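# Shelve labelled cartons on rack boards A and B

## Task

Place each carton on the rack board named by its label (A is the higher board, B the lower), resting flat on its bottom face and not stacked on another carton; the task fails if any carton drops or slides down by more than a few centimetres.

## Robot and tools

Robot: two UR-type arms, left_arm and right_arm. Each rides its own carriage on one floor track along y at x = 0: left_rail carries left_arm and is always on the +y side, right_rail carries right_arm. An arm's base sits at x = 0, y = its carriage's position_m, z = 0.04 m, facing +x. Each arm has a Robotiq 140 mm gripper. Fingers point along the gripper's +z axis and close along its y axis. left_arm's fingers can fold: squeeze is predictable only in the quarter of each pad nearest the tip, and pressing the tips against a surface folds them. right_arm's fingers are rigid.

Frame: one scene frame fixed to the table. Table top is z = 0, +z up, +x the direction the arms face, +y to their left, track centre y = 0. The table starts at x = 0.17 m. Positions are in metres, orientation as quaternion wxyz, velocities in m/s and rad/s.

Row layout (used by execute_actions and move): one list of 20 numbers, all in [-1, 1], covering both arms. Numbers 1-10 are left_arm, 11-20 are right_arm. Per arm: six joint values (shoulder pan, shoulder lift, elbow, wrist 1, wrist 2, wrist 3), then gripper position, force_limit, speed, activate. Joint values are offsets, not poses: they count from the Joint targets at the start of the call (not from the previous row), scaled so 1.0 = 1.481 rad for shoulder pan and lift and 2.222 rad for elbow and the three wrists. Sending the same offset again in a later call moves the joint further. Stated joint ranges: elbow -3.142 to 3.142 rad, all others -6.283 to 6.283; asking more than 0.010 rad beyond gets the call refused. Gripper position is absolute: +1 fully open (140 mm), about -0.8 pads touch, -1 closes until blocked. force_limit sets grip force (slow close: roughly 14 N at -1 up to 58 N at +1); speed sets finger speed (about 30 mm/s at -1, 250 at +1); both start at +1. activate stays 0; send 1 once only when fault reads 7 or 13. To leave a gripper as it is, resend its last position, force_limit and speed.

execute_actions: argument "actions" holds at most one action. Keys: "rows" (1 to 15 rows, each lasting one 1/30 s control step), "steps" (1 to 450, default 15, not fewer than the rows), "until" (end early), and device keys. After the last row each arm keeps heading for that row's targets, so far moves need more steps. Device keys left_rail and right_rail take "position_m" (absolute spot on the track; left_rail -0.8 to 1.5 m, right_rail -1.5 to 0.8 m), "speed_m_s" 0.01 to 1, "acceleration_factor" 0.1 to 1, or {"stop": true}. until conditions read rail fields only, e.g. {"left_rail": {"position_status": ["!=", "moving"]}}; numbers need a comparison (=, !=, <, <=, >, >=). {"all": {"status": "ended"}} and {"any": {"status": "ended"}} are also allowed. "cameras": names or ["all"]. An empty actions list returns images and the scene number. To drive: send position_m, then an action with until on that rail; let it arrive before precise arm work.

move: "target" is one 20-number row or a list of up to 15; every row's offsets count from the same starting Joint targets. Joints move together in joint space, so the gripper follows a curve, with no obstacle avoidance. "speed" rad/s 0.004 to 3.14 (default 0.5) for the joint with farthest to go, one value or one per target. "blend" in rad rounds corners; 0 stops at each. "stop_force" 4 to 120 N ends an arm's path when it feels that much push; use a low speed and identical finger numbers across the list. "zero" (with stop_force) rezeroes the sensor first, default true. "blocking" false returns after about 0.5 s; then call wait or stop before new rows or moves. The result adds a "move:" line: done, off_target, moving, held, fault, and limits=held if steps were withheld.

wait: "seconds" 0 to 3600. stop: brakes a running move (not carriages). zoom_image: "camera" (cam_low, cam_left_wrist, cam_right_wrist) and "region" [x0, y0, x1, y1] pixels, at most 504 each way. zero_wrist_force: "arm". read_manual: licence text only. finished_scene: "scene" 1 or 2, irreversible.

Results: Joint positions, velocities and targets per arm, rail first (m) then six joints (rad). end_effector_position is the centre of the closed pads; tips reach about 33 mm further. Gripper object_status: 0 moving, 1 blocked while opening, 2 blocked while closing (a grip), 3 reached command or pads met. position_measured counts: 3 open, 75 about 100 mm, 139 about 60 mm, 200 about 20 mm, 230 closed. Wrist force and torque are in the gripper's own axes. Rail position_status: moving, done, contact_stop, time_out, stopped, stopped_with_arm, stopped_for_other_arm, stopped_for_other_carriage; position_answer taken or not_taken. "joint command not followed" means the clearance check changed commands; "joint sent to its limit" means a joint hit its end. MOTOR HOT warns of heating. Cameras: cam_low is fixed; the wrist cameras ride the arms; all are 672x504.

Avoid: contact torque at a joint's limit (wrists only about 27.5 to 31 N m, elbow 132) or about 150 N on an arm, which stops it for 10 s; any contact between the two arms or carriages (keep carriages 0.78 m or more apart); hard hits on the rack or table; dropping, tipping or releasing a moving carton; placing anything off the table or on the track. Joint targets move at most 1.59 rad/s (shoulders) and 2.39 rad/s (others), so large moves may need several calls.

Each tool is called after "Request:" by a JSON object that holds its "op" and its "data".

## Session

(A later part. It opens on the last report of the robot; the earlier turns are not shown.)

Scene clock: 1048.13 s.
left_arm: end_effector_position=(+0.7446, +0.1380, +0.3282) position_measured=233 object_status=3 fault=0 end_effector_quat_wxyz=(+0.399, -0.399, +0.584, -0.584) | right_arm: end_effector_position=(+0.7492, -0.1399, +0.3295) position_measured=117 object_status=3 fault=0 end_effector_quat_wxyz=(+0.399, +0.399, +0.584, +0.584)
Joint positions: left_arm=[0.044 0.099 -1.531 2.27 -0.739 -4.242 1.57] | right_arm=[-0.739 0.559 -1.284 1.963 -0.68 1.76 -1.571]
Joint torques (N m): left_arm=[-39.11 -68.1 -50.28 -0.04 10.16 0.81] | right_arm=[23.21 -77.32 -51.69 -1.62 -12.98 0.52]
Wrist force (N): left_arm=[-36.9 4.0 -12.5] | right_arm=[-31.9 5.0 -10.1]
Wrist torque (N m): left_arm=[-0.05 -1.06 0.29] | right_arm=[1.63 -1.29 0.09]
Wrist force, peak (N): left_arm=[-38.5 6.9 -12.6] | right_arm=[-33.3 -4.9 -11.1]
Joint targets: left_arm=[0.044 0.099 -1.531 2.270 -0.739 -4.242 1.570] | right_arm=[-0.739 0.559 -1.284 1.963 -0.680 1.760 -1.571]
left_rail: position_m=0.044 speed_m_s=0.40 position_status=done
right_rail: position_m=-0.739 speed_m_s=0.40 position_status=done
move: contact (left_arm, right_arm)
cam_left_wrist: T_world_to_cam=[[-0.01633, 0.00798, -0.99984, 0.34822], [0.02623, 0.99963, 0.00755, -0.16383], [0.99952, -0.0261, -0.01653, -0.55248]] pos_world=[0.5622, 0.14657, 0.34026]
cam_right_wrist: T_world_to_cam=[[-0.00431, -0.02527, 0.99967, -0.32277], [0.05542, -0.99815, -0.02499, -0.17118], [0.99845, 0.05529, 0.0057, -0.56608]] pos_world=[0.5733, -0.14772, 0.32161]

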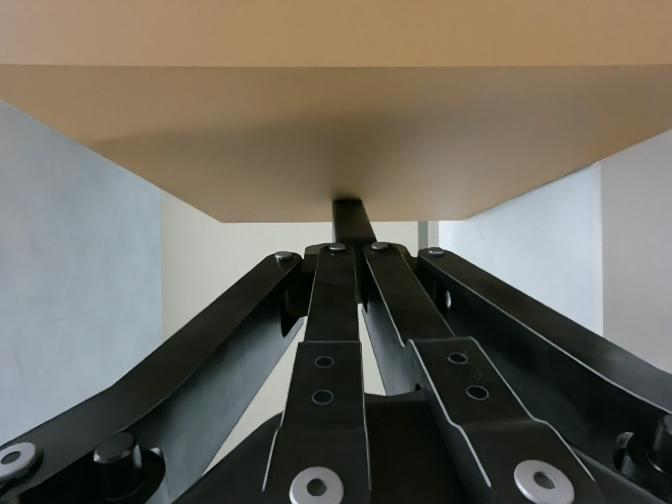

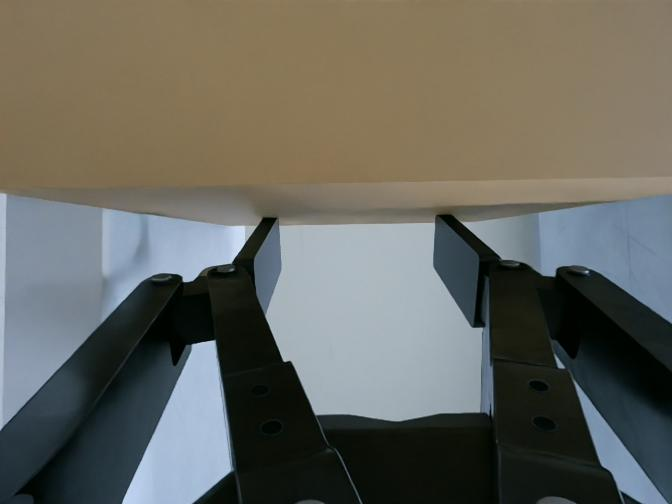

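Request:
{"op": "move", "data": {"target": [[0.0621,0.0228,-0.0167,0.0015,0.0414,0,-1,0,0,0, -0.0129,-0.0095,0.0085,-0.0017,-0.0086,0,0.1,0,0,0],[0.1039,-0.0926,0.0590,0.0027,0.0693,0,-1,0,0,0, 0.0670,-0.0871,0.0757,-0.0172,0.0446,0,0.1,0,0,0],[0.1732,-0.2093,0.1166,0.0229,0.1154,0,-1,0,0,0, 0.1408,-0.1694,0.1381,-0.0248,0.0938,0,0.1,0,0,0]], "speed": [0.03,0.25,0.25], "cameras": ["cam_low","cam_left_wrist","cam_right_wrist"]}}

Scene clock: 1087.17 s.
left_arm: end_effector_position=(+0.5173, +0.1805, +0.3285) position_measured=233 object_status=3 fault=0 end_effector_quat_wxyz=(+0.399, -0.399, +0.584, -0.584) | right_arm: end_effector_position=(+0.5175, -0.1804, +0.3297) position_measured=117 object_status=3 fault=0 end_effector_quat_wxyz=(+0.399, +0.399, +0.584, +0.583)
Joint positions: left_arm=[0.044 0.356 -1.841 2.529 -0.688 -3.986 1.57] | right_arm=[-0.739 0.768 -1.534 2.269 -0.735 1.968 -1.571]
Joint torques (N m): left_arm=[13.42 -36.09 -29.96 0.89 2.25 0.74] | right_arm=[10.88 -51.64 -24.41 -7.6 3.78 0.41]
Wrist force (N): left_arm=[-0.3 2.0 0.2] | right_arm=[2.7 5.8 1.7]
Wrist torque (N m): left_arm=[0.08 0.12 0.25] | right_arm=[1.44 -0.82 0.14]
Wrist force, peak (N): left_arm=[-36.9 5.1 -12.1] | right_arm=[-32.3 4.0 -10.4]
Joint targets: left_arm=[0.044 0.356 -1.841 2.529 -0.688 -3.986 1.570] | right_arm=[-0.739 0.768 -1.534 2.270 -0.735 1.968 -1.571]
left_rail: position_m=0.044 speed_m_s=0.40 position_status=done
right_rail: position_m=-0.739 speed_m_s=0.40 position_status=done
move: done
cam_left_wrist: T_world_to_cam=[[-0.01623, 0.00797, -0.99984, 0.34433], [0.02613, 0.99963, 0.00755, -0.20031], [0.99953, -0.026, -0.01643, -0.32413]] pos_world=[0.3348, 0.18907, 0.34046]
cam_right_wrist: T_world_to_cam=[[-0.00363, -0.02473, 0.99969, -0.32512], [0.05561, -0.99815, -0.02449, -0.19898], [0.99845, 0.0555, 0.005, -0.33224]] pos_world=[0.3416, -0.18822, 0.32181]

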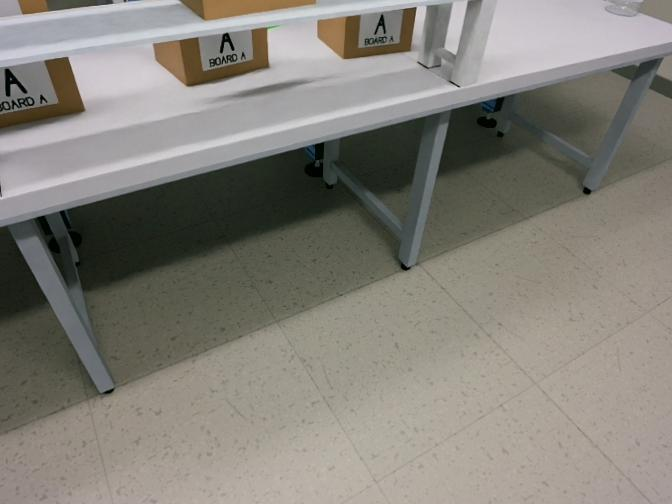

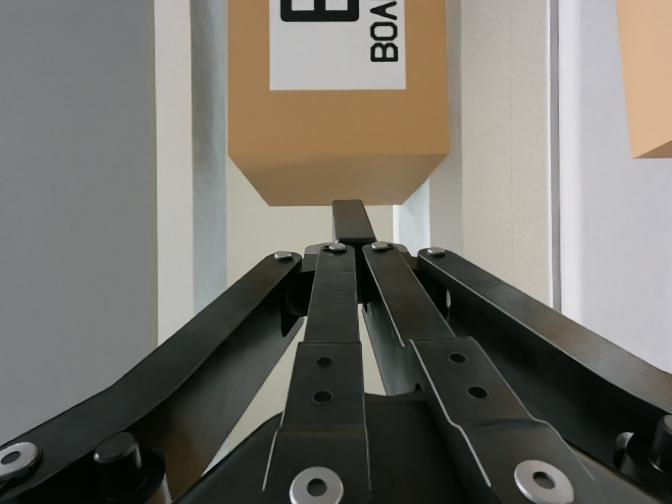

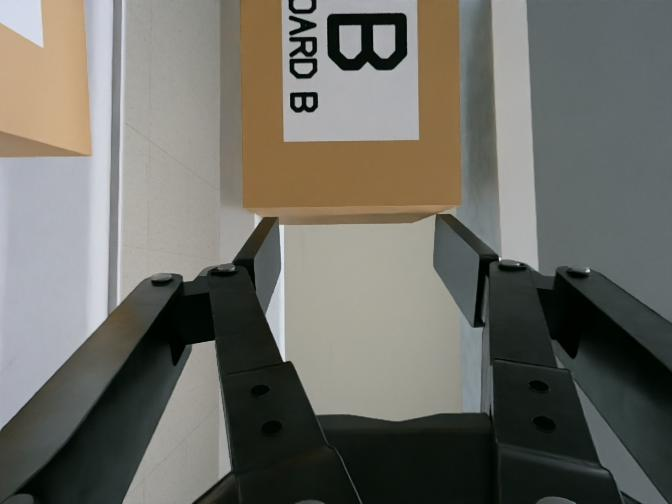

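Request:
{"op": "zoom_image", "data": {"camera": "cam_left_wrist", "region": [180, 0, 672, 260]}}

Request:
{"op": "zoom_image", "data": {"camera": "cam_right_wrist", "region": [60, 0, 560, 330]}}

Scaled by 1.024.

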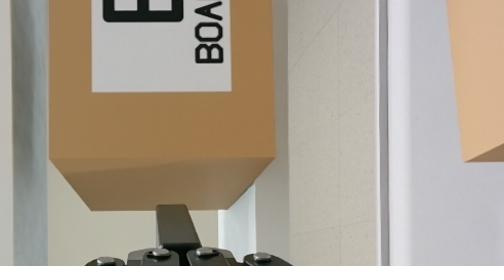

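Scaled by 1.008.

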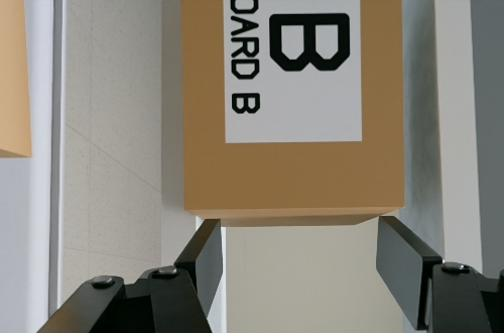

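Request:
{"op": "zoom_image", "data": {"camera": "cam_low", "region": [80, 0, 460, 120]}}

Scaled by 1.326.

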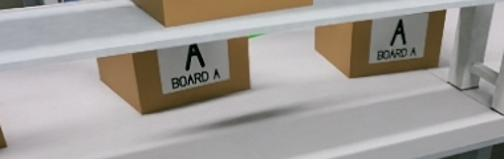

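Request:
{"op": "move", "data": {"target": [[-0.2512,-0.1349,0.0462,0.0437,-0.1672,0,-1,0,0,0, 0.0827,0.0880,-0.0677,0.0085,0.0551,0,0.1,0,0,0],[-0.2475,0.0285,-0.0129,-0.0061,-0.1648,0,-1,0,0,0, -0.0111,0.1339,-0.1069,0.0171,-0.0074,0,0.1,0,0,0],[-0.2462,0.1224,-0.0615,-0.0201,-0.1639,0,-1,0,0,0, -0.0638,0.1721,-0.1415,0.0264,-0.0425,0,0.1,0,0,0]], "speed": [0.3,0.2,0.05], "stop_force": 30, "cameras": ["cam_low","cam_left_wrist","cam_right_wrist"]}}

Scene clock: 1175.20 s.
left_arm: end_effector_position=(+0.6892, +0.0912, +0.3290) position_measured=233 object_status=3 fault=0 end_effector_quat_wxyz=(+0.399, -0.399, +0.584, -0.584) | right_arm: end_effector_position=(+0.6950, -0.0916, +0.3304) position_measured=117 object_status=3 fault=0 end_effector_quat_wxyz=(+0.399, +0.399, +0.584, +0.584)
Joint positions: left_arm=[0.044 -0.009 -1.66 2.393 -0.733 -4.35 1.57] | right_arm=[-0.739 0.673 -1.28 1.955 -0.676 1.874 -1.571]
Joint torques (N m): left_arm=[10.53 -5.11 -49.91 -5.85 1.48 0.93] | right_arm=[-17.08 -56.49 -43.81 0.75 -2.24 0.6]
Wrist force (N): left_arm=[1.3 -1.0 -3.7] | right_arm=[5.0 7.4 -1.8]
Wrist torque (N m): left_arm=[0.11 0.11 0.27] | right_arm=[1.51 -0.96 0.08]
Wrist force, peak (N): left_arm=[0.1 -1.1 -7.6] | right_arm=[5.0 7.6 -2.0]
Joint targets: left_arm=[0.044 -0.009 -1.660 2.393 -0.733 -4.350 1.570] | right_arm=[-0.739 0.673 -1.280 1.955 -0.676 1.874 -1.571]
left_rail: position_m=0.044 speed_m_s=0.40 position_status=done
right_rail: position_m=-0.739 speed_m_s=0.40 position_status=done
move: done
cam_left_wrist: T_world_to_cam=[[-0.01622, 0.00798, -0.99984, 0.34833], [0.02663, 0.99962, 0.00755, -0.11579], [0.99951, -0.0265, -0.01643, -0.49821]] pos_world=[0.5067, 0.09977, 0.34096]
cam_right_wrist: T_world_to_cam=[[-0.00431, -0.02527, 0.99967, -0.32258], [0.05552, -0.99814, -0.025, -0.12], [0.99845, 0.05539, 0.0057, -0.51473]] pos_world=[0.5192, -0.09942, 0.32241]

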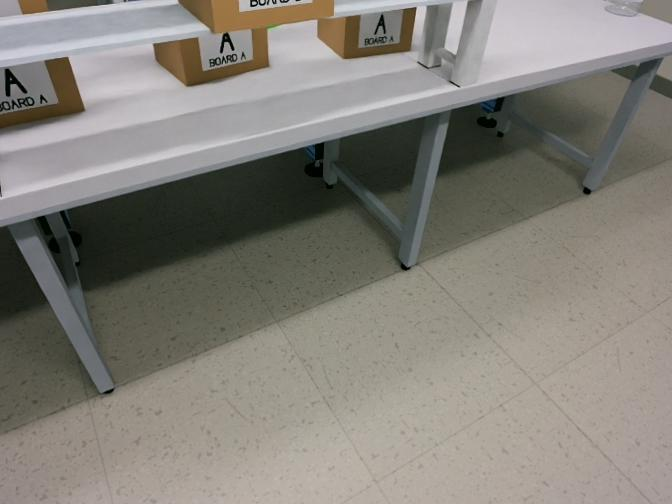

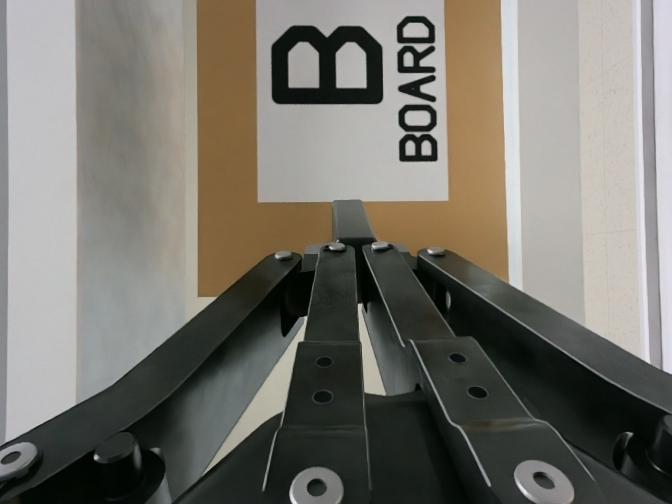

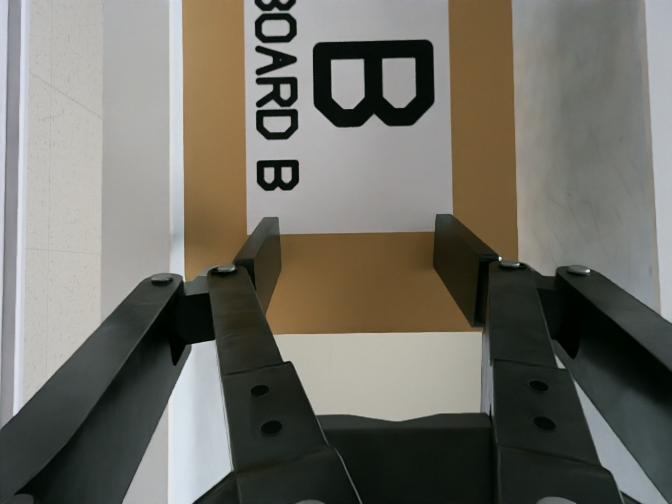

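Request:
{"op": "zoom_image", "data": {"camera": "cam_low", "region": [120, 0, 400, 80]}}

Scaled by 1.800.

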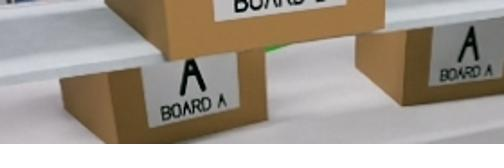

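Request:
{"op": "zoom_image", "data": {"camera": "cam_low", "region": [150, 0, 250, 60]}}

Request:
{"op": "zoom_image", "data": {"camera": "cam_low", "region": [310, 0, 480, 100]}}

Scaled by 5.040.

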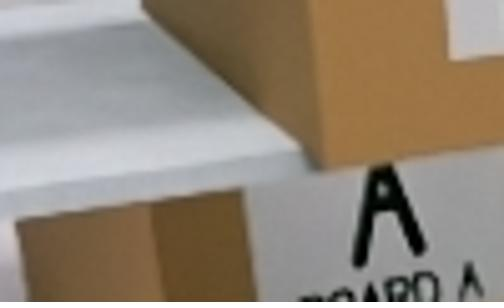

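Scaled by 2.965.

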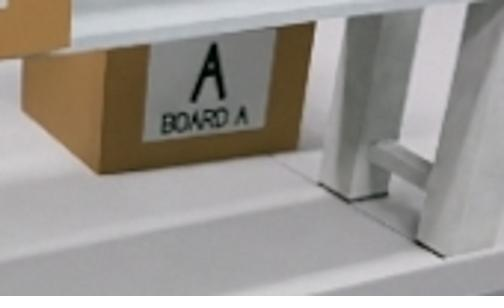

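Request:
{"op": "move", "data": {"target": [[-0.0047,-0.2571,0.1074,0.0639,-0.0034,0,-1,0,0,0, 0.1469,-0.0835,0.0741,-0.0180,0.0974,0,0.1,0,0,0],[-0.0047,-0.3819,-0.0465,0.3010,-0.0034,0,-1,0,0,0, 0.1469,-0.2125,-0.0319,0.1739,0.0974,0,0.1,0,0,0]], "speed": [0.2,0.6], "blend": 0.03}}

Request:
{"op": "execute_actions", "data": {"actions": [{"left_rail":{"position_m":0.537},"steps":250,"until":{"all":{"status":"ended"}}}]}}

Request:
{"op": "execute_actions", "data": {"actions": [{"right_rail":{"position_m":-0.246},"steps":250,"until":{"all":{"status":"ended"}}}]}}

Scene clock: 1261.23 s.
left_arm: end_effector_position=(+0.5173, +0.0915, +0.5505) position_measured=233 object_status=3 fault=0 end_effector_quat_wxyz=(+0.399, -0.399, +0.583, -0.584) | right_arm: end_effector_position=(+0.5171, -0.0911, +0.5497) position_measured=117 object_status=3 fault=0 end_effector_quat_wxyz=(+0.399, +0.399, +0.584, +0.584)
Joint positions: left_arm=[0.044 -0.016 -2.226 2.289 -0.064 -4.357 1.57] | right_arm=[-0.739 0.891 -1.594 1.884 -0.29 2.09 -1.571]
Joint torques (N m): left_arm=[-13.89 -14.5 -64.02 0.81 -2.52 0.75] | right_arm=[8.63 -59.82 -50.53 0.6 3.49 0.81]
Wrist force (N): left_arm=[-0.1 2.1 -0.2] | right_arm=[2.9 6.7 0.9]
Wrist torque (N m): left_arm=[0.11 0.08 0.24] | right_arm=[1.64 -0.87 0.16]
Wrist force, peak (N): left_arm=[0.1 4.6 -1.6] | right_arm=[2.7 9.0 1.0]
Joint targets: left_arm=[0.044 -0.016 -2.226 2.289 -0.064 -4.357 1.570] | right_arm=[-0.739 0.891 -1.594 1.884 -0.290 2.090 -1.571]
left_rail: position_m=0.044 speed_m_s=0.40 position_status=done
right_rail: position_m=-0.739 speed_m_s=0.40 position_status=done
move: done

Scene clock: 1263.33 s.
left_arm: end_effector_position=(+0.5173, +0.5845, +0.5506) position_measured=233 object_status=3 fault=0 end_effector_quat_wxyz=(+0.399, -0.399, +0.583, -0.584) | right_arm: end_effector_position=(+0.5171, -0.0911, +0.5498) position_measured=117 object_status=3 fault=0 end_effector_quat_wxyz=(+0.399, +0.399, +0.584, +0.584)
Joint positions: left_arm=[0.537 -0.016 -2.226 2.289 -0.064 -4.357 1.57] | right_arm=[-0.739 0.891 -1.594 1.884 -0.29 2.09 -1.571]
Joint torques (N m): left_arm=[-13.09 -17.32 -58.87 -0.33 -0.68 0.76] | right_arm=[3.92 -59.16 -50.17 0.81 2.31 0.71]
Wrist force (N): left_arm=[-0.4 2.1 -0.4] | right_arm=[2.7 6.4 1.3]
Wrist torque (N m): left_arm=[0.09 0.14 0.24] | right_arm=[1.60 -0.84 0.15]
Wrist force, peak (N): left_arm=[-1.9 2.2 -0.7] | right_arm=[3.0 6.9 1.2]
Joint targets: left_arm=[0.537 -0.016 -2.226 2.289 -0.064 -4.357 1.570] | right_arm=[-0.739 0.891 -1.594 1.884 -0.290 2.090 -1.571]
Tool commands: left_gripper/position=-1.0 left_gripper/force_limit=+0.0 left_gripper/speed=+0.0 left_gripper/activate=+0.0 right_gripper/position=+0.1 right_gripper/force_limit=+0.0 right_gripper/speed=+0.0 right_gripper/activate=+0.0
left_rail: position_m=0.537 speed_m_s=0.40 position_status=done
right_rail: position_m=-0.739 speed_m_s=0.40 position_status=done

Scene clock: 1265.43 s.
left_arm: end_effector_position=(+0.5173, +0.5845, +0.5506) position_measured=233 object_status=3 fault=0 end_effector_quat_wxyz=(+0.399, -0.399, +0.583, -0.584) | right_arm: end_effector_position=(+0.5171, +0.4019, +0.5498) position_measured=117 object_status=3 fault=0 end_effector_quat_wxyz=(+0.399, +0.399, +0.584, +0.584)
Joint positions: left_arm=[0.537 -0.016 -2.226 2.289 -0.064 -4.357 1.57] | right_arm=[-0.246 0.891 -1.594 1.884 -0.29 2.09 -1.571]
Joint torques (N m): left_arm=[-10.69 -12.54 -53.93 -1.26 1.61 1.15] | right_arm=[-1.54 -41.77 -45.64 -2.36 1.5 0.49]
Wrist force (N): left_arm=[-0.4 2.0 -0.6] | right_arm=[2.9 6.7 1.2]
Wrist torque (N m): left_arm=[0.08 0.14 0.24] | right_arm=[1.63 -0.89 0.15]
Wrist force, peak (N): left_arm=[-0.7 2.4 -0.4] | right_arm=[4.3 6.8 1.5]
Joint targets: left_arm=[0.537 -0.016 -2.226 2.289 -0.064 -4.357 1.570] | right_arm=[-0.246 0.891 -1.594 1.884 -0.290 2.090 -1.571]
Tool commands: left_gripper/position=-1.0 left_gripper/force_limit=+0.0 left_gripper/speed=+0.0 left_gripper/activate=+0.0 right_gripper/position=+0.1 right_gripper/force_limit=+0.0 right_gripper/speed=+0.0 right_gripper/activate=+0.0
left_rail: position_m=0.537 speed_m_s=0.40 position_status=done
right_rail: position_m=-0.246 speed_m_s=0.40 position_status=done

Request:
{"op": "zero_wrist_force", "data": {"arm": "right_arm"}}

Request:
{"op": "zero_wrist_force", "data": {"arm": "left_arm"}}

Request:
{"op": "move", "data": {"target": [[0.2664,0.0972,-0.0263,-0.0385,0.1775,0,-1,0,0,0, -0.0833,-0.1197,0.0698,0.0100,-0.0555,0,0.1,0,0,0],[0.2664,0.3595,0.1514,-0.3911,0.1775,0,-1,0,0,0, -0.0833,0.1116,0.2131,-0.2874,-0.0555,0,0.1,0,0,0]], "speed": [0.4,0.35], "stop_force": 20, "cameras": ["cam_left_wrist","cam_right_wrist"]}}

Wrist force sensor zeroed.

Wrist force sensor zeroed.

Scene clock: 1281.30 s.
left_arm: end_effector_position=(+0.5000, +0.6737, +0.2501) position_measured=233 object_status=3 fault=0 end_effector_quat_wxyz=(+0.399, -0.399, +0.583, -0.584) | right_arm: end_effector_position=(+0.5049, +0.3008, +0.2494) position_measured=117 object_status=3 fault=0 end_effector_quat_wxyz=(+0.399, +0.399, +0.584, +0.583)
Joint positions: left_arm=[0.537 0.379 -1.693 2.626 -0.933 -3.963 1.57] | right_arm=[-0.246 0.768 -1.429 2.358 -0.928 1.967 -1.571]
Joint torques (N m): left_arm=[11.95 0.13 -19.44 -5.62 2.34 0.98] | right_arm=[-15.03 -33.35 -19.69 -7.57 -2.71 0.76]
Wrist force (N, zeroed by zero_wrist_force): left_arm=[0.0 -0.2 0.5] | right_arm=[0.0 -0.5 0.8]
Wrist torque (N m, zeroed by zero_wrist_force): left_arm=[-0.05 -0.01 0.00] | right_arm=[-0.07 0.02 -0.03]
Wrist force, peak (N, zeroed by zero_wrist_force): left_arm=[-0.2 -1.8 0.7] | right_arm=[-0.1 -1.4 0.6]
Joint targets: left_arm=[0.537 0.379 -1.693 2.626 -0.933 -3.963 1.570] | right_arm=[-0.246 0.768 -1.429 2.358 -0.928 1.967 -1.571]
left_rail: position_m=0.537 speed_m_s=0.40 position_status=done
right_rail: position_m=-0.246 speed_m_s=0.40 position_status=done
move: done
cam_left_wrist: T_world_to_cam=[[-0.01603, 0.00806, -0.99984, 0.26161], [0.02583, 0.99964, 0.00765, -0.69212], [0.99954, -0.0257, -0.01623, -0.29557]] pos_world=[0.3175, 0.68217, 0.26206]
cam_right_wrist: T_world_to_cam=[[-0.00352, -0.02463, 0.99969, -0.23316], [0.0566, -0.9981, -0.02439, 0.2795], [0.99839, 0.0565, 0.0049, -0.3462]] pos_world=[0.32901, 0.29279, 0.2416]

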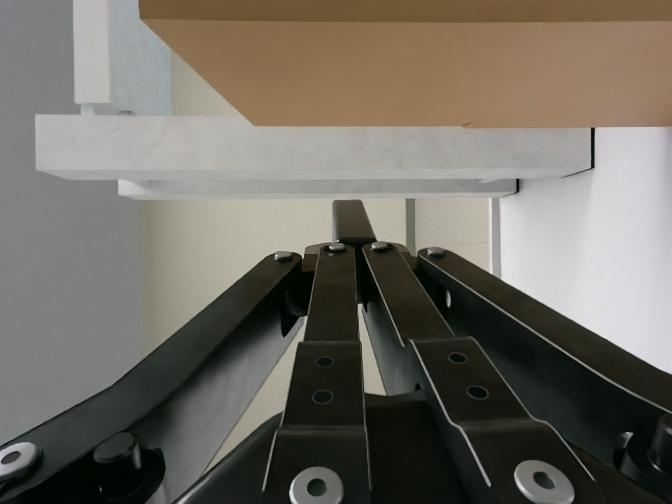

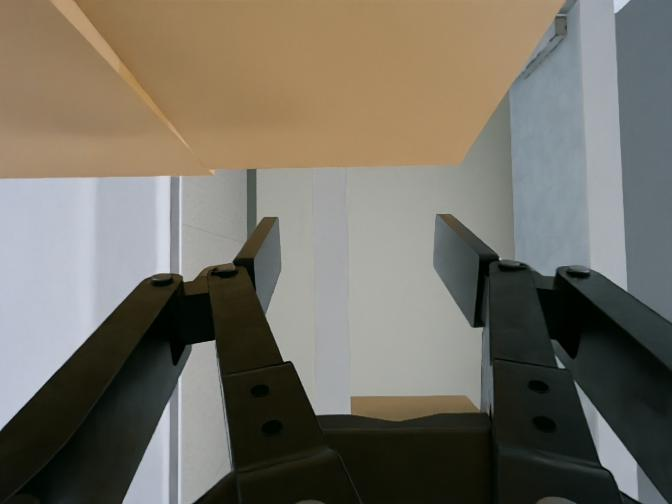

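Request:
{"op": "move", "data": {"target": [[0,0,0,0,0,0,-1,0,0,0, 0.0516,0.0449,-0.0391,0.0092,0.0344,0,0.1,0,0,0],[0,0,0,0,0,0,-1,0,0,0, 0.0757,0.0683,-0.0607,0.0152,0.0505,0,0.1,0,0,0]], "speed": [0.04,0.025], "blend": 0.01, "stop_force": 5}}

Request:
{"op": "move", "data": {"target": [[-0.1346,-0.0708,0.0326,0.0146,-0.0897,0,-1,0,0,0, 0,0,0,0,0,0,0.1,0,0,0],[-0.1825,-0.0946,0.0419,0.0212,-0.1216,0,-1,0,0,0, 0,0,0,0,0,0,0.1,0,0,0]], "speed": [0.06,0.04], "blend": 0.01, "stop_force": 8, "cameras": ["cam_left_wrist","cam_right_wrist"]}}

Scene clock: 1295.57 s.
left_arm: end_effector_position=(+0.5000, +0.6737, +0.2501) position_measured=233 object_status=3 fault=0 end_effector_quat_wxyz=(+0.399, -0.399, +0.583, -0.584) | right_arm: end_effector_position=(+0.5050, +0.3501, +0.2494) position_measured=117 object_status=3 fault=0 end_effector_quat_wxyz=(+0.399, +0.399, +0.584, +0.583)
Joint positions: left_arm=[0.537 0.379 -1.693 2.626 -0.933 -3.963 1.57] | right_arm=[-0.246 0.843 -1.363 2.272 -0.908 2.042 -1.571]
Joint torques (N m): left_arm=[14.05 0.09 -20.14 -5.44 1.15 1.01] | right_arm=[-15.32 -63.42 -19.8 -5.64 -2.88 0.52]
Wrist force (N, zeroed by zero_wrist_force): left_arm=[0.1 -0.2 0.4] | right_arm=[-0.3 -1.0 0.2]
Wrist torque (N m, zeroed by zero_wrist_force): left_arm=[-0.05 -0.02 0.00] | right_arm=[-0.16 0.10 0.04]
Wrist force, peak (N, zeroed by zero_wrist_force): left_arm=[0.1 -0.6 0.7] | right_arm=[-5.9 1.0 -2.1]
Joint targets: left_arm=[0.537 0.379 -1.693 2.626 -0.933 -3.963 1.570] | right_arm=[-0.246 0.843 -1.363 2.272 -0.908 2.042 -1.571]
left_rail: position_m=0.537 speed_m_s=0.40 position_status=done
right_rail: position_m=-0.246 speed_m_s=0.40 position_status=done
move: contact (right_arm); path passed 0 of 2 targets; right_arm: the elbow is farthest, 0.049 rad from its target

Scene clock: 1300.33 s.
left_arm: end_effector_position=(+0.5002, +0.6215, +0.2503) position_measured=233 object_status=3 fault=0 end_effector_quat_wxyz=(+0.399, -0.399, +0.583, -0.584) | right_arm: end_effector_position=(+0.5050, +0.3501, +0.2494) position_measured=117 object_status=3 fault=0 end_effector_quat_wxyz=(+0.399, +0.399, +0.584, +0.583)
Joint positions: left_arm=[0.537 0.169 -1.803 2.701 -0.898 -4.172 1.57] | right_arm=[-0.246 0.843 -1.363 2.272 -0.908 2.042 -1.571]
Joint torques (N m): left_arm=[7.97 14.19 -43.58 -4.67 4.44 0.89] | right_arm=[-5.47 -59.79 -29.96 -6.05 -2.89 0.66]
Wrist force (N, zeroed by zero_wrist_force): left_arm=[-4.7 -3.2 -2.3] | right_arm=[-5.1 1.0 -1.2]
Wrist torque (N m, zeroed by zero_wrist_force): left_arm=[0.06 -0.10 -0.01] | right_arm=[-0.15 0.02 0.15]
Wrist force, peak (N, zeroed by zero_wrist_force): left_arm=[-8.3 0.0 -3.0] | right_arm=[-5.6 -0.1 -1.4]
Joint targets: left_arm=[0.537 0.169 -1.803 2.701 -0.898 -4.172 1.570] | right_arm=[-0.246 0.843 -1.363 2.272 -0.908 2.042 -1.571]
left_rail: position_m=0.537 speed_m_s=0.40 position_status=done
right_rail: position_m=-0.246 speed_m_s=0.40 position_status=done
move: contact (left_arm); path passed 1 of 2 targets; left_arm: the shoulder pan is farthest, 0.061 rad from its target
cam_left_wrist: T_world_to_cam=[[-0.01593, 0.00806, -0.99984, 0.2622], [0.02583, 0.99964, 0.00765, -0.63995], [0.99954, -0.0257, -0.01613, -0.29723]] pos_world=[0.3178, 0.62997, 0.26226]
cam_right_wrist: T_world_to_cam=[[-0.00352, -0.02453, 0.99969, -0.23198], [0.0566, -0.9981, -0.02429, 0.32868], [0.99839, 0.0565, 0.0049, -0.34909]] pos_world=[0.32911, 0.34209, 0.2416]

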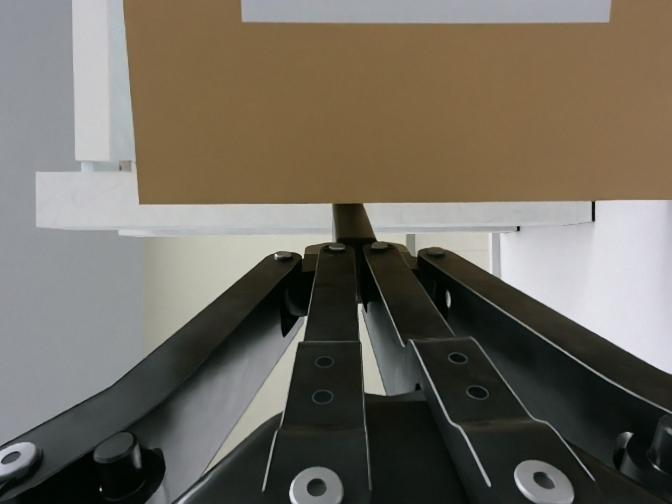

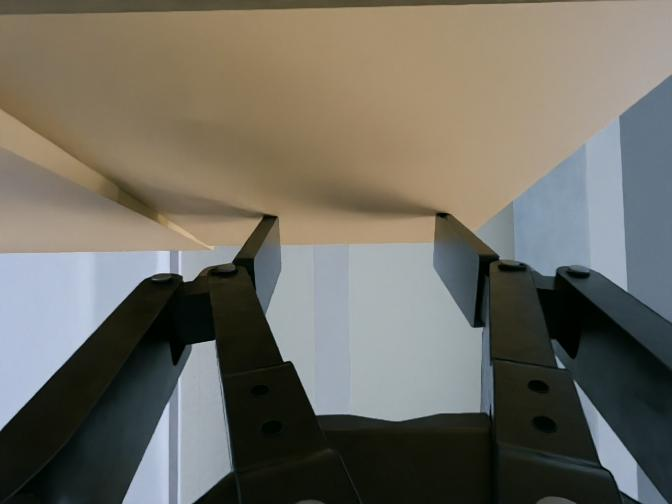

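Request:
{"op": "move", "data": {"target": [-0.0160,-0.0079,0.0031,0.0022,-0.0106,0,-1,0,0,0, 0,0,0,0,0,0,0.1,0,0,0], "speed": 0.015, "stop_force": 42, "zero": false}}

Scene clock: 1309.47 s.
left_arm: end_effector_position=(+0.5003, +0.6171, +0.2503) position_measured=233 object_status=3 fault=0 end_effector_quat_wxyz=(+0.399, -0.399, +0.583, -0.584) | right_arm: end_effector_position=(+0.5050, +0.3501, +0.2495) position_measured=117 object_status=3 fault=0 end_effector_quat_wxyz=(+0.399, +0.399, +0.584, +0.583)
Joint positions: left_arm=[0.537 0.149 -1.813 2.707 -0.894 -4.193 1.57] | right_arm=[-0.246 0.843 -1.363 2.272 -0.908 2.042 -1.571]
Joint torques (N m): left_arm=[-10.22 13.16 -41.52 -3.72 20.32 1.07] | right_arm=[14.57 -42.79 -36.42 -5.97 -10.28 0.88]
Wrist force (N, zeroed by zero_wrist_force): left_arm=[-36.6 -0.2 -14.6] | right_arm=[-35.1 5.4 -12.2]
Wrist torque (N m, zeroed by zero_wrist_force): left_arm=[-0.07 -1.25 0.02] | right_arm=[-0.40 -0.60 0.38]
Wrist force, peak (N, zeroed by zero_wrist_force): left_arm=[-39.5 1.1 -15.4] | right_arm=[-35.6 5.5 -13.2]
Joint targets: left_arm=[0.537 0.149 -1.813 2.707 -0.894 -4.193 1.570] | right_arm=[-0.246 0.843 -1.363 2.272 -0.908 2.042 -1.571]
left_rail: position_m=0.537 speed_m_s=0.40 position_status=done
right_rail: position_m=-0.246 speed_m_s=0.40 position_status=done
move: contact (left_arm)

Request:
{"op": "move", "data": {"target": [[-0.0024,-0.0011,0.0005,0.0003,-0.0016,0,-1,0,0,0, 0,0,0,0,0,0,0.1,0,0,0],[-0.0024,-0.0300,-0.0065,0.0265,-0.0016,0,-1,0,0,0, 0,-0.0170,-0.0042,0.0151,0,0,0.1,0,0,0]], "speed": [0.015,0.05]}}

Scene clock: 1388.33 s.
left_arm: end_effector_position=(+0.5003, +0.6163, +0.2650) position_measured=233 object_status=3 fault=0 end_effector_quat_wxyz=(+0.399, -0.399, +0.583, -0.584) | right_arm: end_effector_position=(+0.5052, +0.3504, +0.2651) position_measured=117 object_status=3 fault=0 end_effector_quat_wxyz=(+0.399, +0.399, +0.584, +0.584)
Joint positions: left_arm=[0.537 0.145 -1.858 2.693 -0.835 -4.197 1.57] | right_arm=[-0.246 0.843 -1.388 2.263 -0.874 2.042 -1.571]
Joint torques (N m): left_arm=[-37.23 -35.32 -50.67 -0.54 7.85 0.96] | right_arm=[14.12 -66.77 -57.63 -3.59 -17.94 0.74]
Wrist force (N, zeroed by zero_wrist_force): left_arm=[-42.0 8.3 -15.8] | right_arm=[-43.2 -7.4 -14.5]
Wrist torque (N m, zeroed by zero_wrist_force): left_arm=[-0.29 -1.40 0.14] | right_arm=[-0.23 -0.66 0.11]
Wrist force, peak (N, zeroed by zero_wrist_force): left_arm=[-44.8 0.4 -16.8] | right_arm=[-43.5 -7.6 -14.7]
Joint targets: left_arm=[0.537 0.145 -1.858 2.693 -0.835 -4.197 1.570] | right_arm=[-0.246 0.843 -1.388 2.263 -0.874 2.042 -1.571]
left_rail: position_m=0.537 speed_m_s=0.40 position_status=done
right_rail: position_m=-0.246 speed_m_s=0.40 position_status=done
move: done

Request:
{"op": "move", "data": {"target": [[0.0003,-0.07527,-0.02435,0.07452,0.0002,0,-1,0,0,0, 0.0003,-0.04783,-0.01427,0.04569,0.0002,0,0.1,0,0,0],[0.0003,-0.13556,-0.05395,0.14430,0.0002,0,-1,0,0,0, 0.0003,-0.09303,-0.03314,0.09469,0.0002,0,0.1,0,0,0],[-0.09882,-0.14943,-0.05013,0.14973,-0.06586,0,-1,0,0,0, -0.04940,-0.11445,-0.01824,0.09408,-0.03293,0,0.1,0,0,0]], "speed": [0.1,0.1,0.08], "blend": 0.005, "cameras": ["cam_left_wrist","cam_right_wrist"]}}

Scene clock: 1414.07 s.
left_arm: end_effector_position=(+0.5204, +0.5875, +0.3612) position_measured=233 object_status=3 fault=0 end_effector_quat_wxyz=(+0.399, -0.399, +0.583, -0.584) | right_arm: end_effector_position=(+0.5250, +0.3216, +0.3617) position_measured=117 object_status=3 fault=0 end_effector_quat_wxyz=(+0.399, +0.399, +0.583, +0.584)
Joint positions: left_arm=[0.537 -0.001 -2.079 2.581 -0.502 -4.343 1.57] | right_arm=[-0.246 0.77 -1.558 2.222 -0.665 1.969 -1.571]
Joint torques (N m): left_arm=[-37.16 -23.24 -42.27 -1.3 7.4 1.36] | right_arm=[7.91 -56.46 -47.12 -16.46 -21.9 0.88]
Wrist force (N, zeroed by zero_wrist_force): left_arm=[-40.6 7.0 -15.2] | right_arm=[-41.2 -7.9 -14.1]
Wrist torque (N m, zeroed by zero_wrist_force): left_arm=[-0.25 -1.36 0.12] | right_arm=[0.12 -0.80 -0.26]
Wrist force, peak (N, zeroed by zero_wrist_force): left_arm=[-45.8 8.2 -17.3] | right_arm=[-46.8 -9.4 -16.3]
Joint targets: left_arm=[0.537 -0.001 -2.079 2.581 -0.502 -4.343 1.570] | right_arm=[-0.246 0.770 -1.558 2.222 -0.665 1.969 -1.571]
left_rail: position_m=0.537 speed_m_s=0.40 position_status=done
right_rail: position_m=-0.246 speed_m_s=0.40 position_status=done
move: done
cam_left_wrist: T_world_to_cam=[[-0.01603, 0.00797, -0.99984, 0.37377], [0.02592, 0.99964, 0.00755, -0.60733], [0.99953, -0.0258, -0.01623, -0.31641]] pos_world=[0.338, 0.59597, 0.37316]
cam_right_wrist: T_world_to_cam=[[-0.00493, -0.02602, 0.99965, -0.34361], [0.05663, -0.99806, -0.0257, 0.30229], [0.99838, 0.05649, 0.0064, -0.36861]] pos_world=[0.3492, 0.31359, 0.35361]

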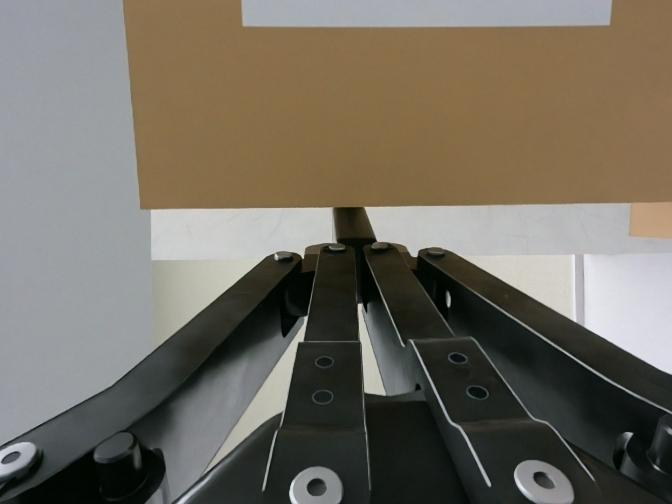

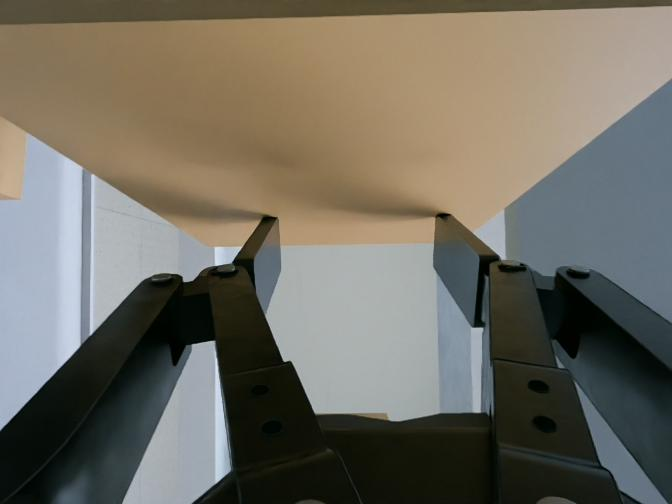

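Request:
{"op": "move", "data": {"target": [[-0.09222,-0.00340,0.00113,0.00114,-0.06147,0,-1,0,0,0, -0.05258,-0.01948,0.01333,0.0001,-0.03505,0,0.1,0,0,0],[-0.17344,0.00454,-0.00101,-0.00202,-0.11560,0,-1,0,0,0, -0.10749,-0.03731,0.02473,0.00059,-0.07164,0,0.1,0,0,0],[-0.24241,0.02251,-0.00607,-0.00894,-0.16157,0,-1,0,0,0, -0.16434,-0.05275,0.03430,0.00131,-0.10954,0,0.1,0,0,0],[-0.29934,0.04847,-0.01392,-0.01839,-0.19951,0,-1,0,0,0, -0.22249,-0.06536,0.04184,0.00218,-0.14829,0,0.1,0,0,0],[-0.34564,0.08012,-0.02432,-0.02908,-0.23038,0,-1,0,0,0, -0.28115,-0.07473,0.04728,0.00297,-0.18739,0,0.1,0,0,0]], "speed": 0.08, "blend": 0.005, "cameras": ["cam_left_wrist","cam_right_wrist"]}}

Scene clock: 1438.93 s.
left_arm: end_effector_position=(+0.6202, +0.4428, +0.3609) position_measured=233 object_status=3 fault=0 end_effector_quat_wxyz=(+0.399, -0.399, +0.583, -0.584) | right_arm: end_effector_position=(+0.6250, +0.1769, +0.3610) position_measured=117 object_status=3 fault=0 end_effector_quat_wxyz=(+0.399, +0.399, +0.584, +0.584)
Joint positions: left_arm=[0.537 -0.513 -1.961 2.527 -0.567 -4.855 1.57] | right_arm=[-0.246 0.354 -1.669 2.327 -0.659 1.553 -1.571]
Joint torques (N m): left_arm=[-40.17 12.53 -70.13 -12.02 6.66 0.86] | right_arm=[8.22 -50.17 -41.68 -3.35 -20.18 0.88]
Wrist force (N, zeroed by zero_wrist_force): left_arm=[-35.4 5.2 -12.9] | right_arm=[-35.9 -11.4 -11.6]
Wrist torque (N m, zeroed by zero_wrist_force): left_arm=[-0.18 -1.11 0.06] | right_arm=[0.30 -0.68 -0.92]
Wrist force, peak (N, zeroed by zero_wrist_force): left_arm=[-41.0 8.0 -15.5] | right_arm=[-41.8 -8.9 -13.9]
Joint targets: left_arm=[0.537 -0.513 -1.961 2.527 -0.567 -4.855 1.570] | right_arm=[-0.246 0.353 -1.669 2.327 -0.659 1.552 -1.571]
left_rail: position_m=0.537 speed_m_s=0.40 position_status=done
right_rail: position_m=-0.246 speed_m_s=0.40 position_status=done
move: done
cam_left_wrist: T_world_to_cam=[[-0.01603, 0.00777, -0.99984, 0.37642], [0.02602, 0.99963, 0.00735, -0.46524], [0.99953, -0.0259, -0.01623, -0.41986]] pos_world=[0.4378, 0.45127, 0.37296]
cam_right_wrist: T_world_to_cam=[[-0.00428, -0.02528, 0.99967, -0.3468], [0.05652, -0.99809, -0.02499, 0.152], [0.99839, 0.05639, 0.0057, -0.46002]] pos_world=[0.44921, 0.16889, 0.35311]

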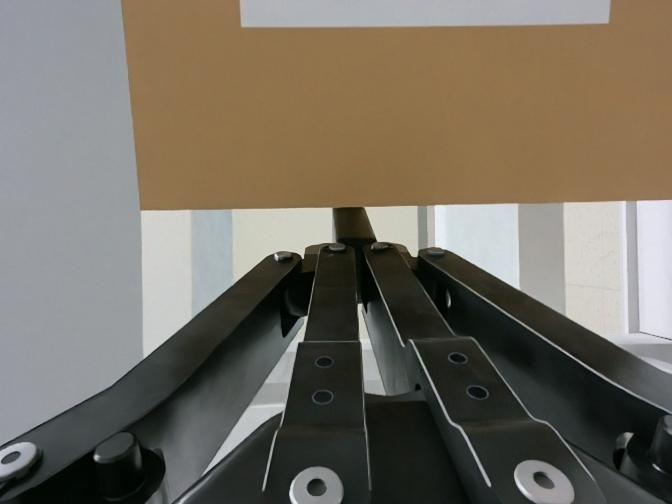

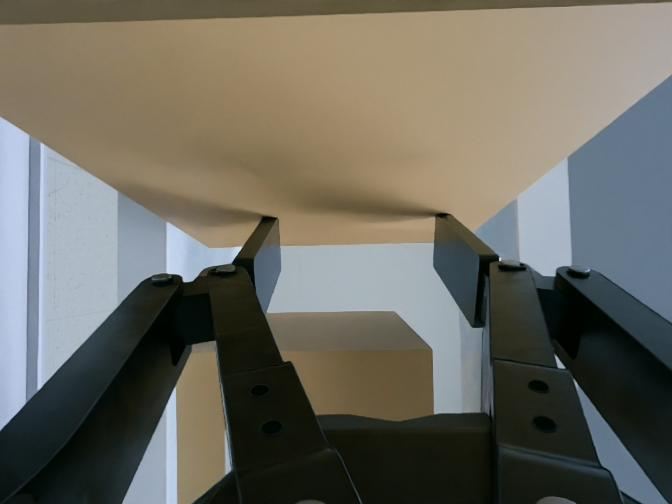

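Request:
{"op": "move", "data": {"target": [[0.05883,0.09700,-0.03833,-0.02587,0.03921,0,-1,0,0,0, -0.02885,0.05184,-0.03153,-0.00257,-0.01923,0,0.1,0,0,0],[0.10018,0.17731,-0.07856,-0.03917,0.06677,0,-1,0,0,0, -0.05216,0.10261,-0.06613,-0.00180,-0.03477,0,0.1,0,0,0],[0.13029,0.24628,-0.11978,-0.04392,0.08684,0,-1,0,0,0, -0.07078,0.15163,-0.10275,0.00214,-0.04718,0,0.1,0,0,0]], "speed": 0.06, "blend": 0.005, "cameras": ["cam_low","cam_left_wrist","cam_right_wrist"]}}

Scene clock: 1462.17 s.
left_arm: end_effector_position=(+0.7844, +0.4421, +0.3603) position_measured=233 object_status=3 fault=0 end_effector_quat_wxyz=(+0.399, -0.400, +0.584, -0.584) | right_arm: end_effector_position=(+0.7888, +0.1770, +0.3604) position_measured=117 object_status=3 fault=0 end_effector_quat_wxyz=(+0.399, +0.399, +0.584, +0.583)
Joint positions: left_arm=[0.537 -0.32 -1.596 2.261 -0.665 -4.662 1.57] | right_arm=[-0.246 0.249 -1.444 2.099 -0.654 1.448 -1.571]
Joint torques (N m): left_arm=[-22.06 -22.78 -65.87 -11.55 22.33 0.68] | right_arm=[19.43 -49.94 -55.49 -3.05 -22.12 0.86]
Wrist force (N, zeroed by zero_wrist_force): left_arm=[-40.4 5.2 -14.9] | right_arm=[-41.8 -10.5 -14.3]
Wrist torque (N m, zeroed by zero_wrist_force): left_arm=[-0.18 -1.40 0.10] | right_arm=[0.29 -0.69 -0.76]
Wrist force, peak (N, zeroed by zero_wrist_force): left_arm=[-48.7 7.4 -17.8] | right_arm=[-50.0 -9.4 -16.9]
Joint targets: left_arm=[0.537 -0.320 -1.596 2.261 -0.665 -4.662 1.570] | right_arm=[-0.246 0.248 -1.444 2.099 -0.654 1.448 -1.571]
left_rail: position_m=0.537 speed_m_s=0.40 position_status=done
right_rail: position_m=-0.246 speed_m_s=0.40 position_status=done
move: done
cam_left_wrist: T_world_to_cam=[[-0.01703, 0.00818, -0.99982, 0.37895], [0.02604, 0.99963, 0.00774, -0.46896], [0.99952, -0.0259, -0.01723, -0.58352]] pos_world=[0.6019, 0.45057, 0.37246]
cam_right_wrist: T_world_to_cam=[[-0.0033, -0.02492, 0.99968, -0.34626], [0.0565, -0.9981, -0.02469, 0.14274], [0.9984, 0.0564, 0.0047, -0.62311]] pos_world=[0.61291, 0.16899, 0.3526]

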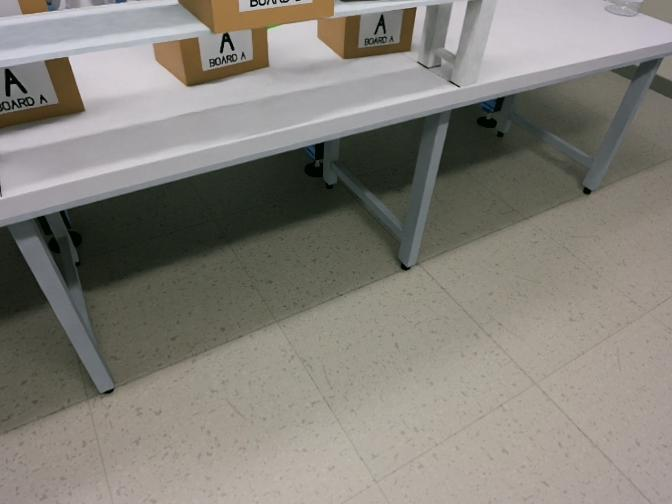

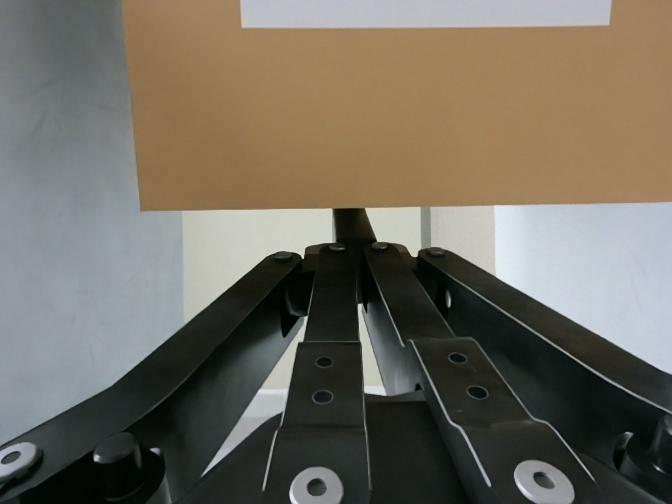

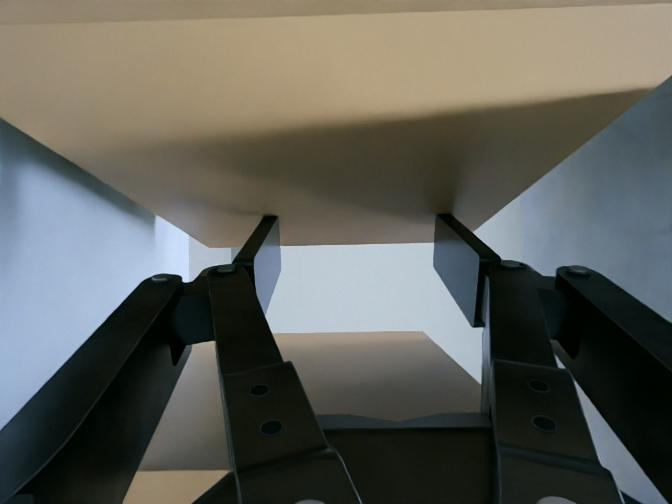

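Request:
{"op": "move", "data": {"target": [0,0.02209,0.00997,-0.02469,0,0,-1,0,0,0, 0,0.01930,0.00892,-0.02178,0,0,0.1,0,0,0], "speed": 0.05}}

Request:
{"op": "move", "data": {"target": [0,0.01375,0.00552,-0.01468,0,0,-1,0,0,0, 0,0.01190,0.00485,-0.01278,0,0,0.1,0,0,0], "speed": 0.015, "stop_force": 10, "cameras": ["cam_low","cam_left_wrist","cam_right_wrist"]}}

Scene clock: 1477.90 s.
left_arm: end_effector_position=(+0.7845, +0.4421, +0.3366) position_measured=233 object_status=3 fault=0 end_effector_quat_wxyz=(+0.399, -0.399, +0.584, -0.584) | right_arm: end_effector_position=(+0.7889, +0.1770, +0.3366) position_measured=117 object_status=3 fault=0 end_effector_quat_wxyz=(+0.399, +0.399, +0.584, +0.584)
Joint positions: left_arm=[0.537 -0.32 -1.563 2.283 -0.719 -4.662 1.57] | right_arm=[-0.246 0.248 -1.416 2.118 -0.702 1.448 -1.571]
Joint torques (N m): left_arm=[-28.71 -11.17 -29.15 -5.21 21.71 0.47] | right_arm=[22.67 -42.09 -32.77 -10.69 -21.48 1.11]
Wrist force (N, zeroed by zero_wrist_force): left_arm=[-40.1 -11.8 -19.3] | right_arm=[-44.3 0.8 -18.6]
Wrist torque (N m, zeroed by zero_wrist_force): left_arm=[0.18 -1.30 -0.12] | right_arm=[0.77 -0.69 -0.20]
Wrist force, peak (N, zeroed by zero_wrist_force): left_arm=[-40.1 -11.8 -19.3] | right_arm=[-44.3 0.8 -18.6]
Joint targets: left_arm=[0.537 -0.320 -1.563 2.283 -0.719 -4.662 1.570] | right_arm=[-0.246 0.248 -1.416 2.119 -0.702 1.448 -1.571]
left_rail: position_m=0.537 speed_m_s=0.40 position_status=done
right_rail: position_m=-0.246 speed_m_s=0.40 position_status=done
move: done

Scene clock: 1479.50 s.
left_arm: end_effector_position=(+0.7845, +0.4421, +0.3362) position_measured=233 object_status=3 fault=0 end_effector_quat_wxyz=(+0.399, -0.400, +0.584, -0.584) | right_arm: end_effector_position=(+0.7889, +0.1770, +0.3359) position_measured=117 object_status=3 fault=0 end_effector_quat_wxyz=(+0.399, +0.399, +0.584, +0.584)
Joint positions: left_arm=[0.537 -0.32 -1.563 2.283 -0.72 -4.662 1.57] | right_arm=[-0.246 0.248 -1.415 2.119 -0.704 1.448 -1.571]
Joint torques (N m): left_arm=[-27.36 -50.37 -51.03 1.81 21.88 0.68] | right_arm=[25.56 -57.72 -45.84 0.21 -21.49 1.31]
Wrist force (N, zeroed by zero_wrist_force): left_arm=[-40.5 -11.7 -18.5] | right_arm=[-44.6 7.1 -21.6]
Wrist torque (N m, zeroed by zero_wrist_force): left_arm=[0.26 -1.34 -0.13] | right_arm=[0.69 -0.74 -0.05]
Wrist force, peak (N, zeroed by zero_wrist_force): left_arm=[-40.4 -19.2 -22.8] | right_arm=[-45.4 11.7 -23.2]
Joint targets: left_arm=[0.537 -0.320 -1.563 2.283 -0.720 -4.662 1.570] | right_arm=[-0.246 0.248 -1.415 2.119 -0.704 1.448 -1.571]
left_rail: position_m=0.537 speed_m_s=0.40 position_status=done
right_rail: position_m=-0.246 speed_m_s=0.40 position_status=done
move: contact (left_arm, right_arm); left_arm: the wrist 1 is farthest, 0.031 rad from its target; right_arm: the wrist 1 is farthest, 0.027 rad from its target
cam_left_wrist: T_world_to_cam=[[-0.01673, 0.00808, -0.99983, 0.35473], [0.02593, 0.99963, 0.00764, -0.46868], [0.99952, -0.0258, -0.01693, -0.58429]] pos_world=[0.6021, 0.45057, 0.34836]
cam_right_wrist: T_world_to_cam=[[-0.00349, -0.02503, 0.99968, -0.32153], [0.0565, -0.99809, -0.02479, 0.14216], [0.9984, 0.0564, 0.0049, -0.62326]] pos_world=[0.61311, 0.16899, 0.328]

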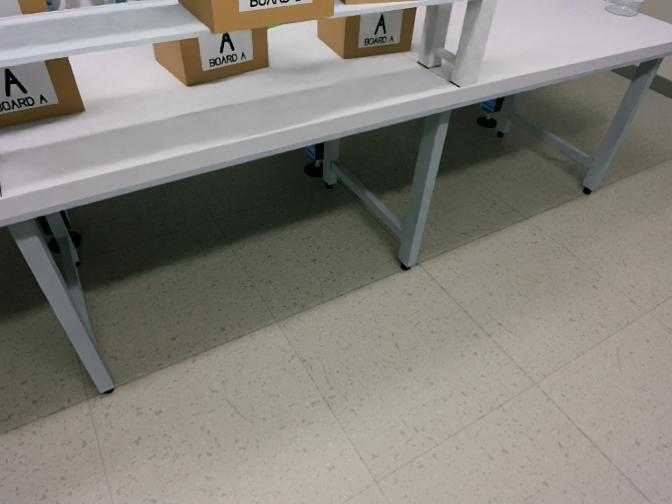

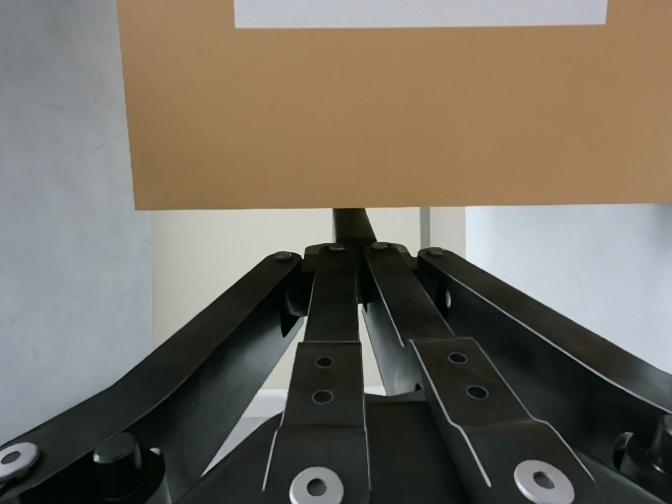

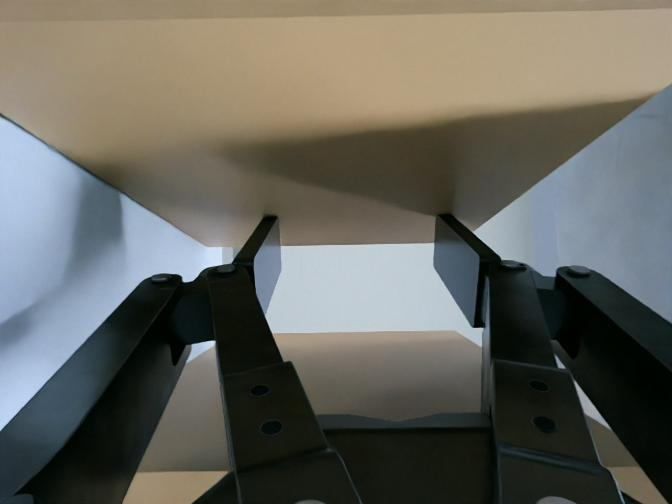

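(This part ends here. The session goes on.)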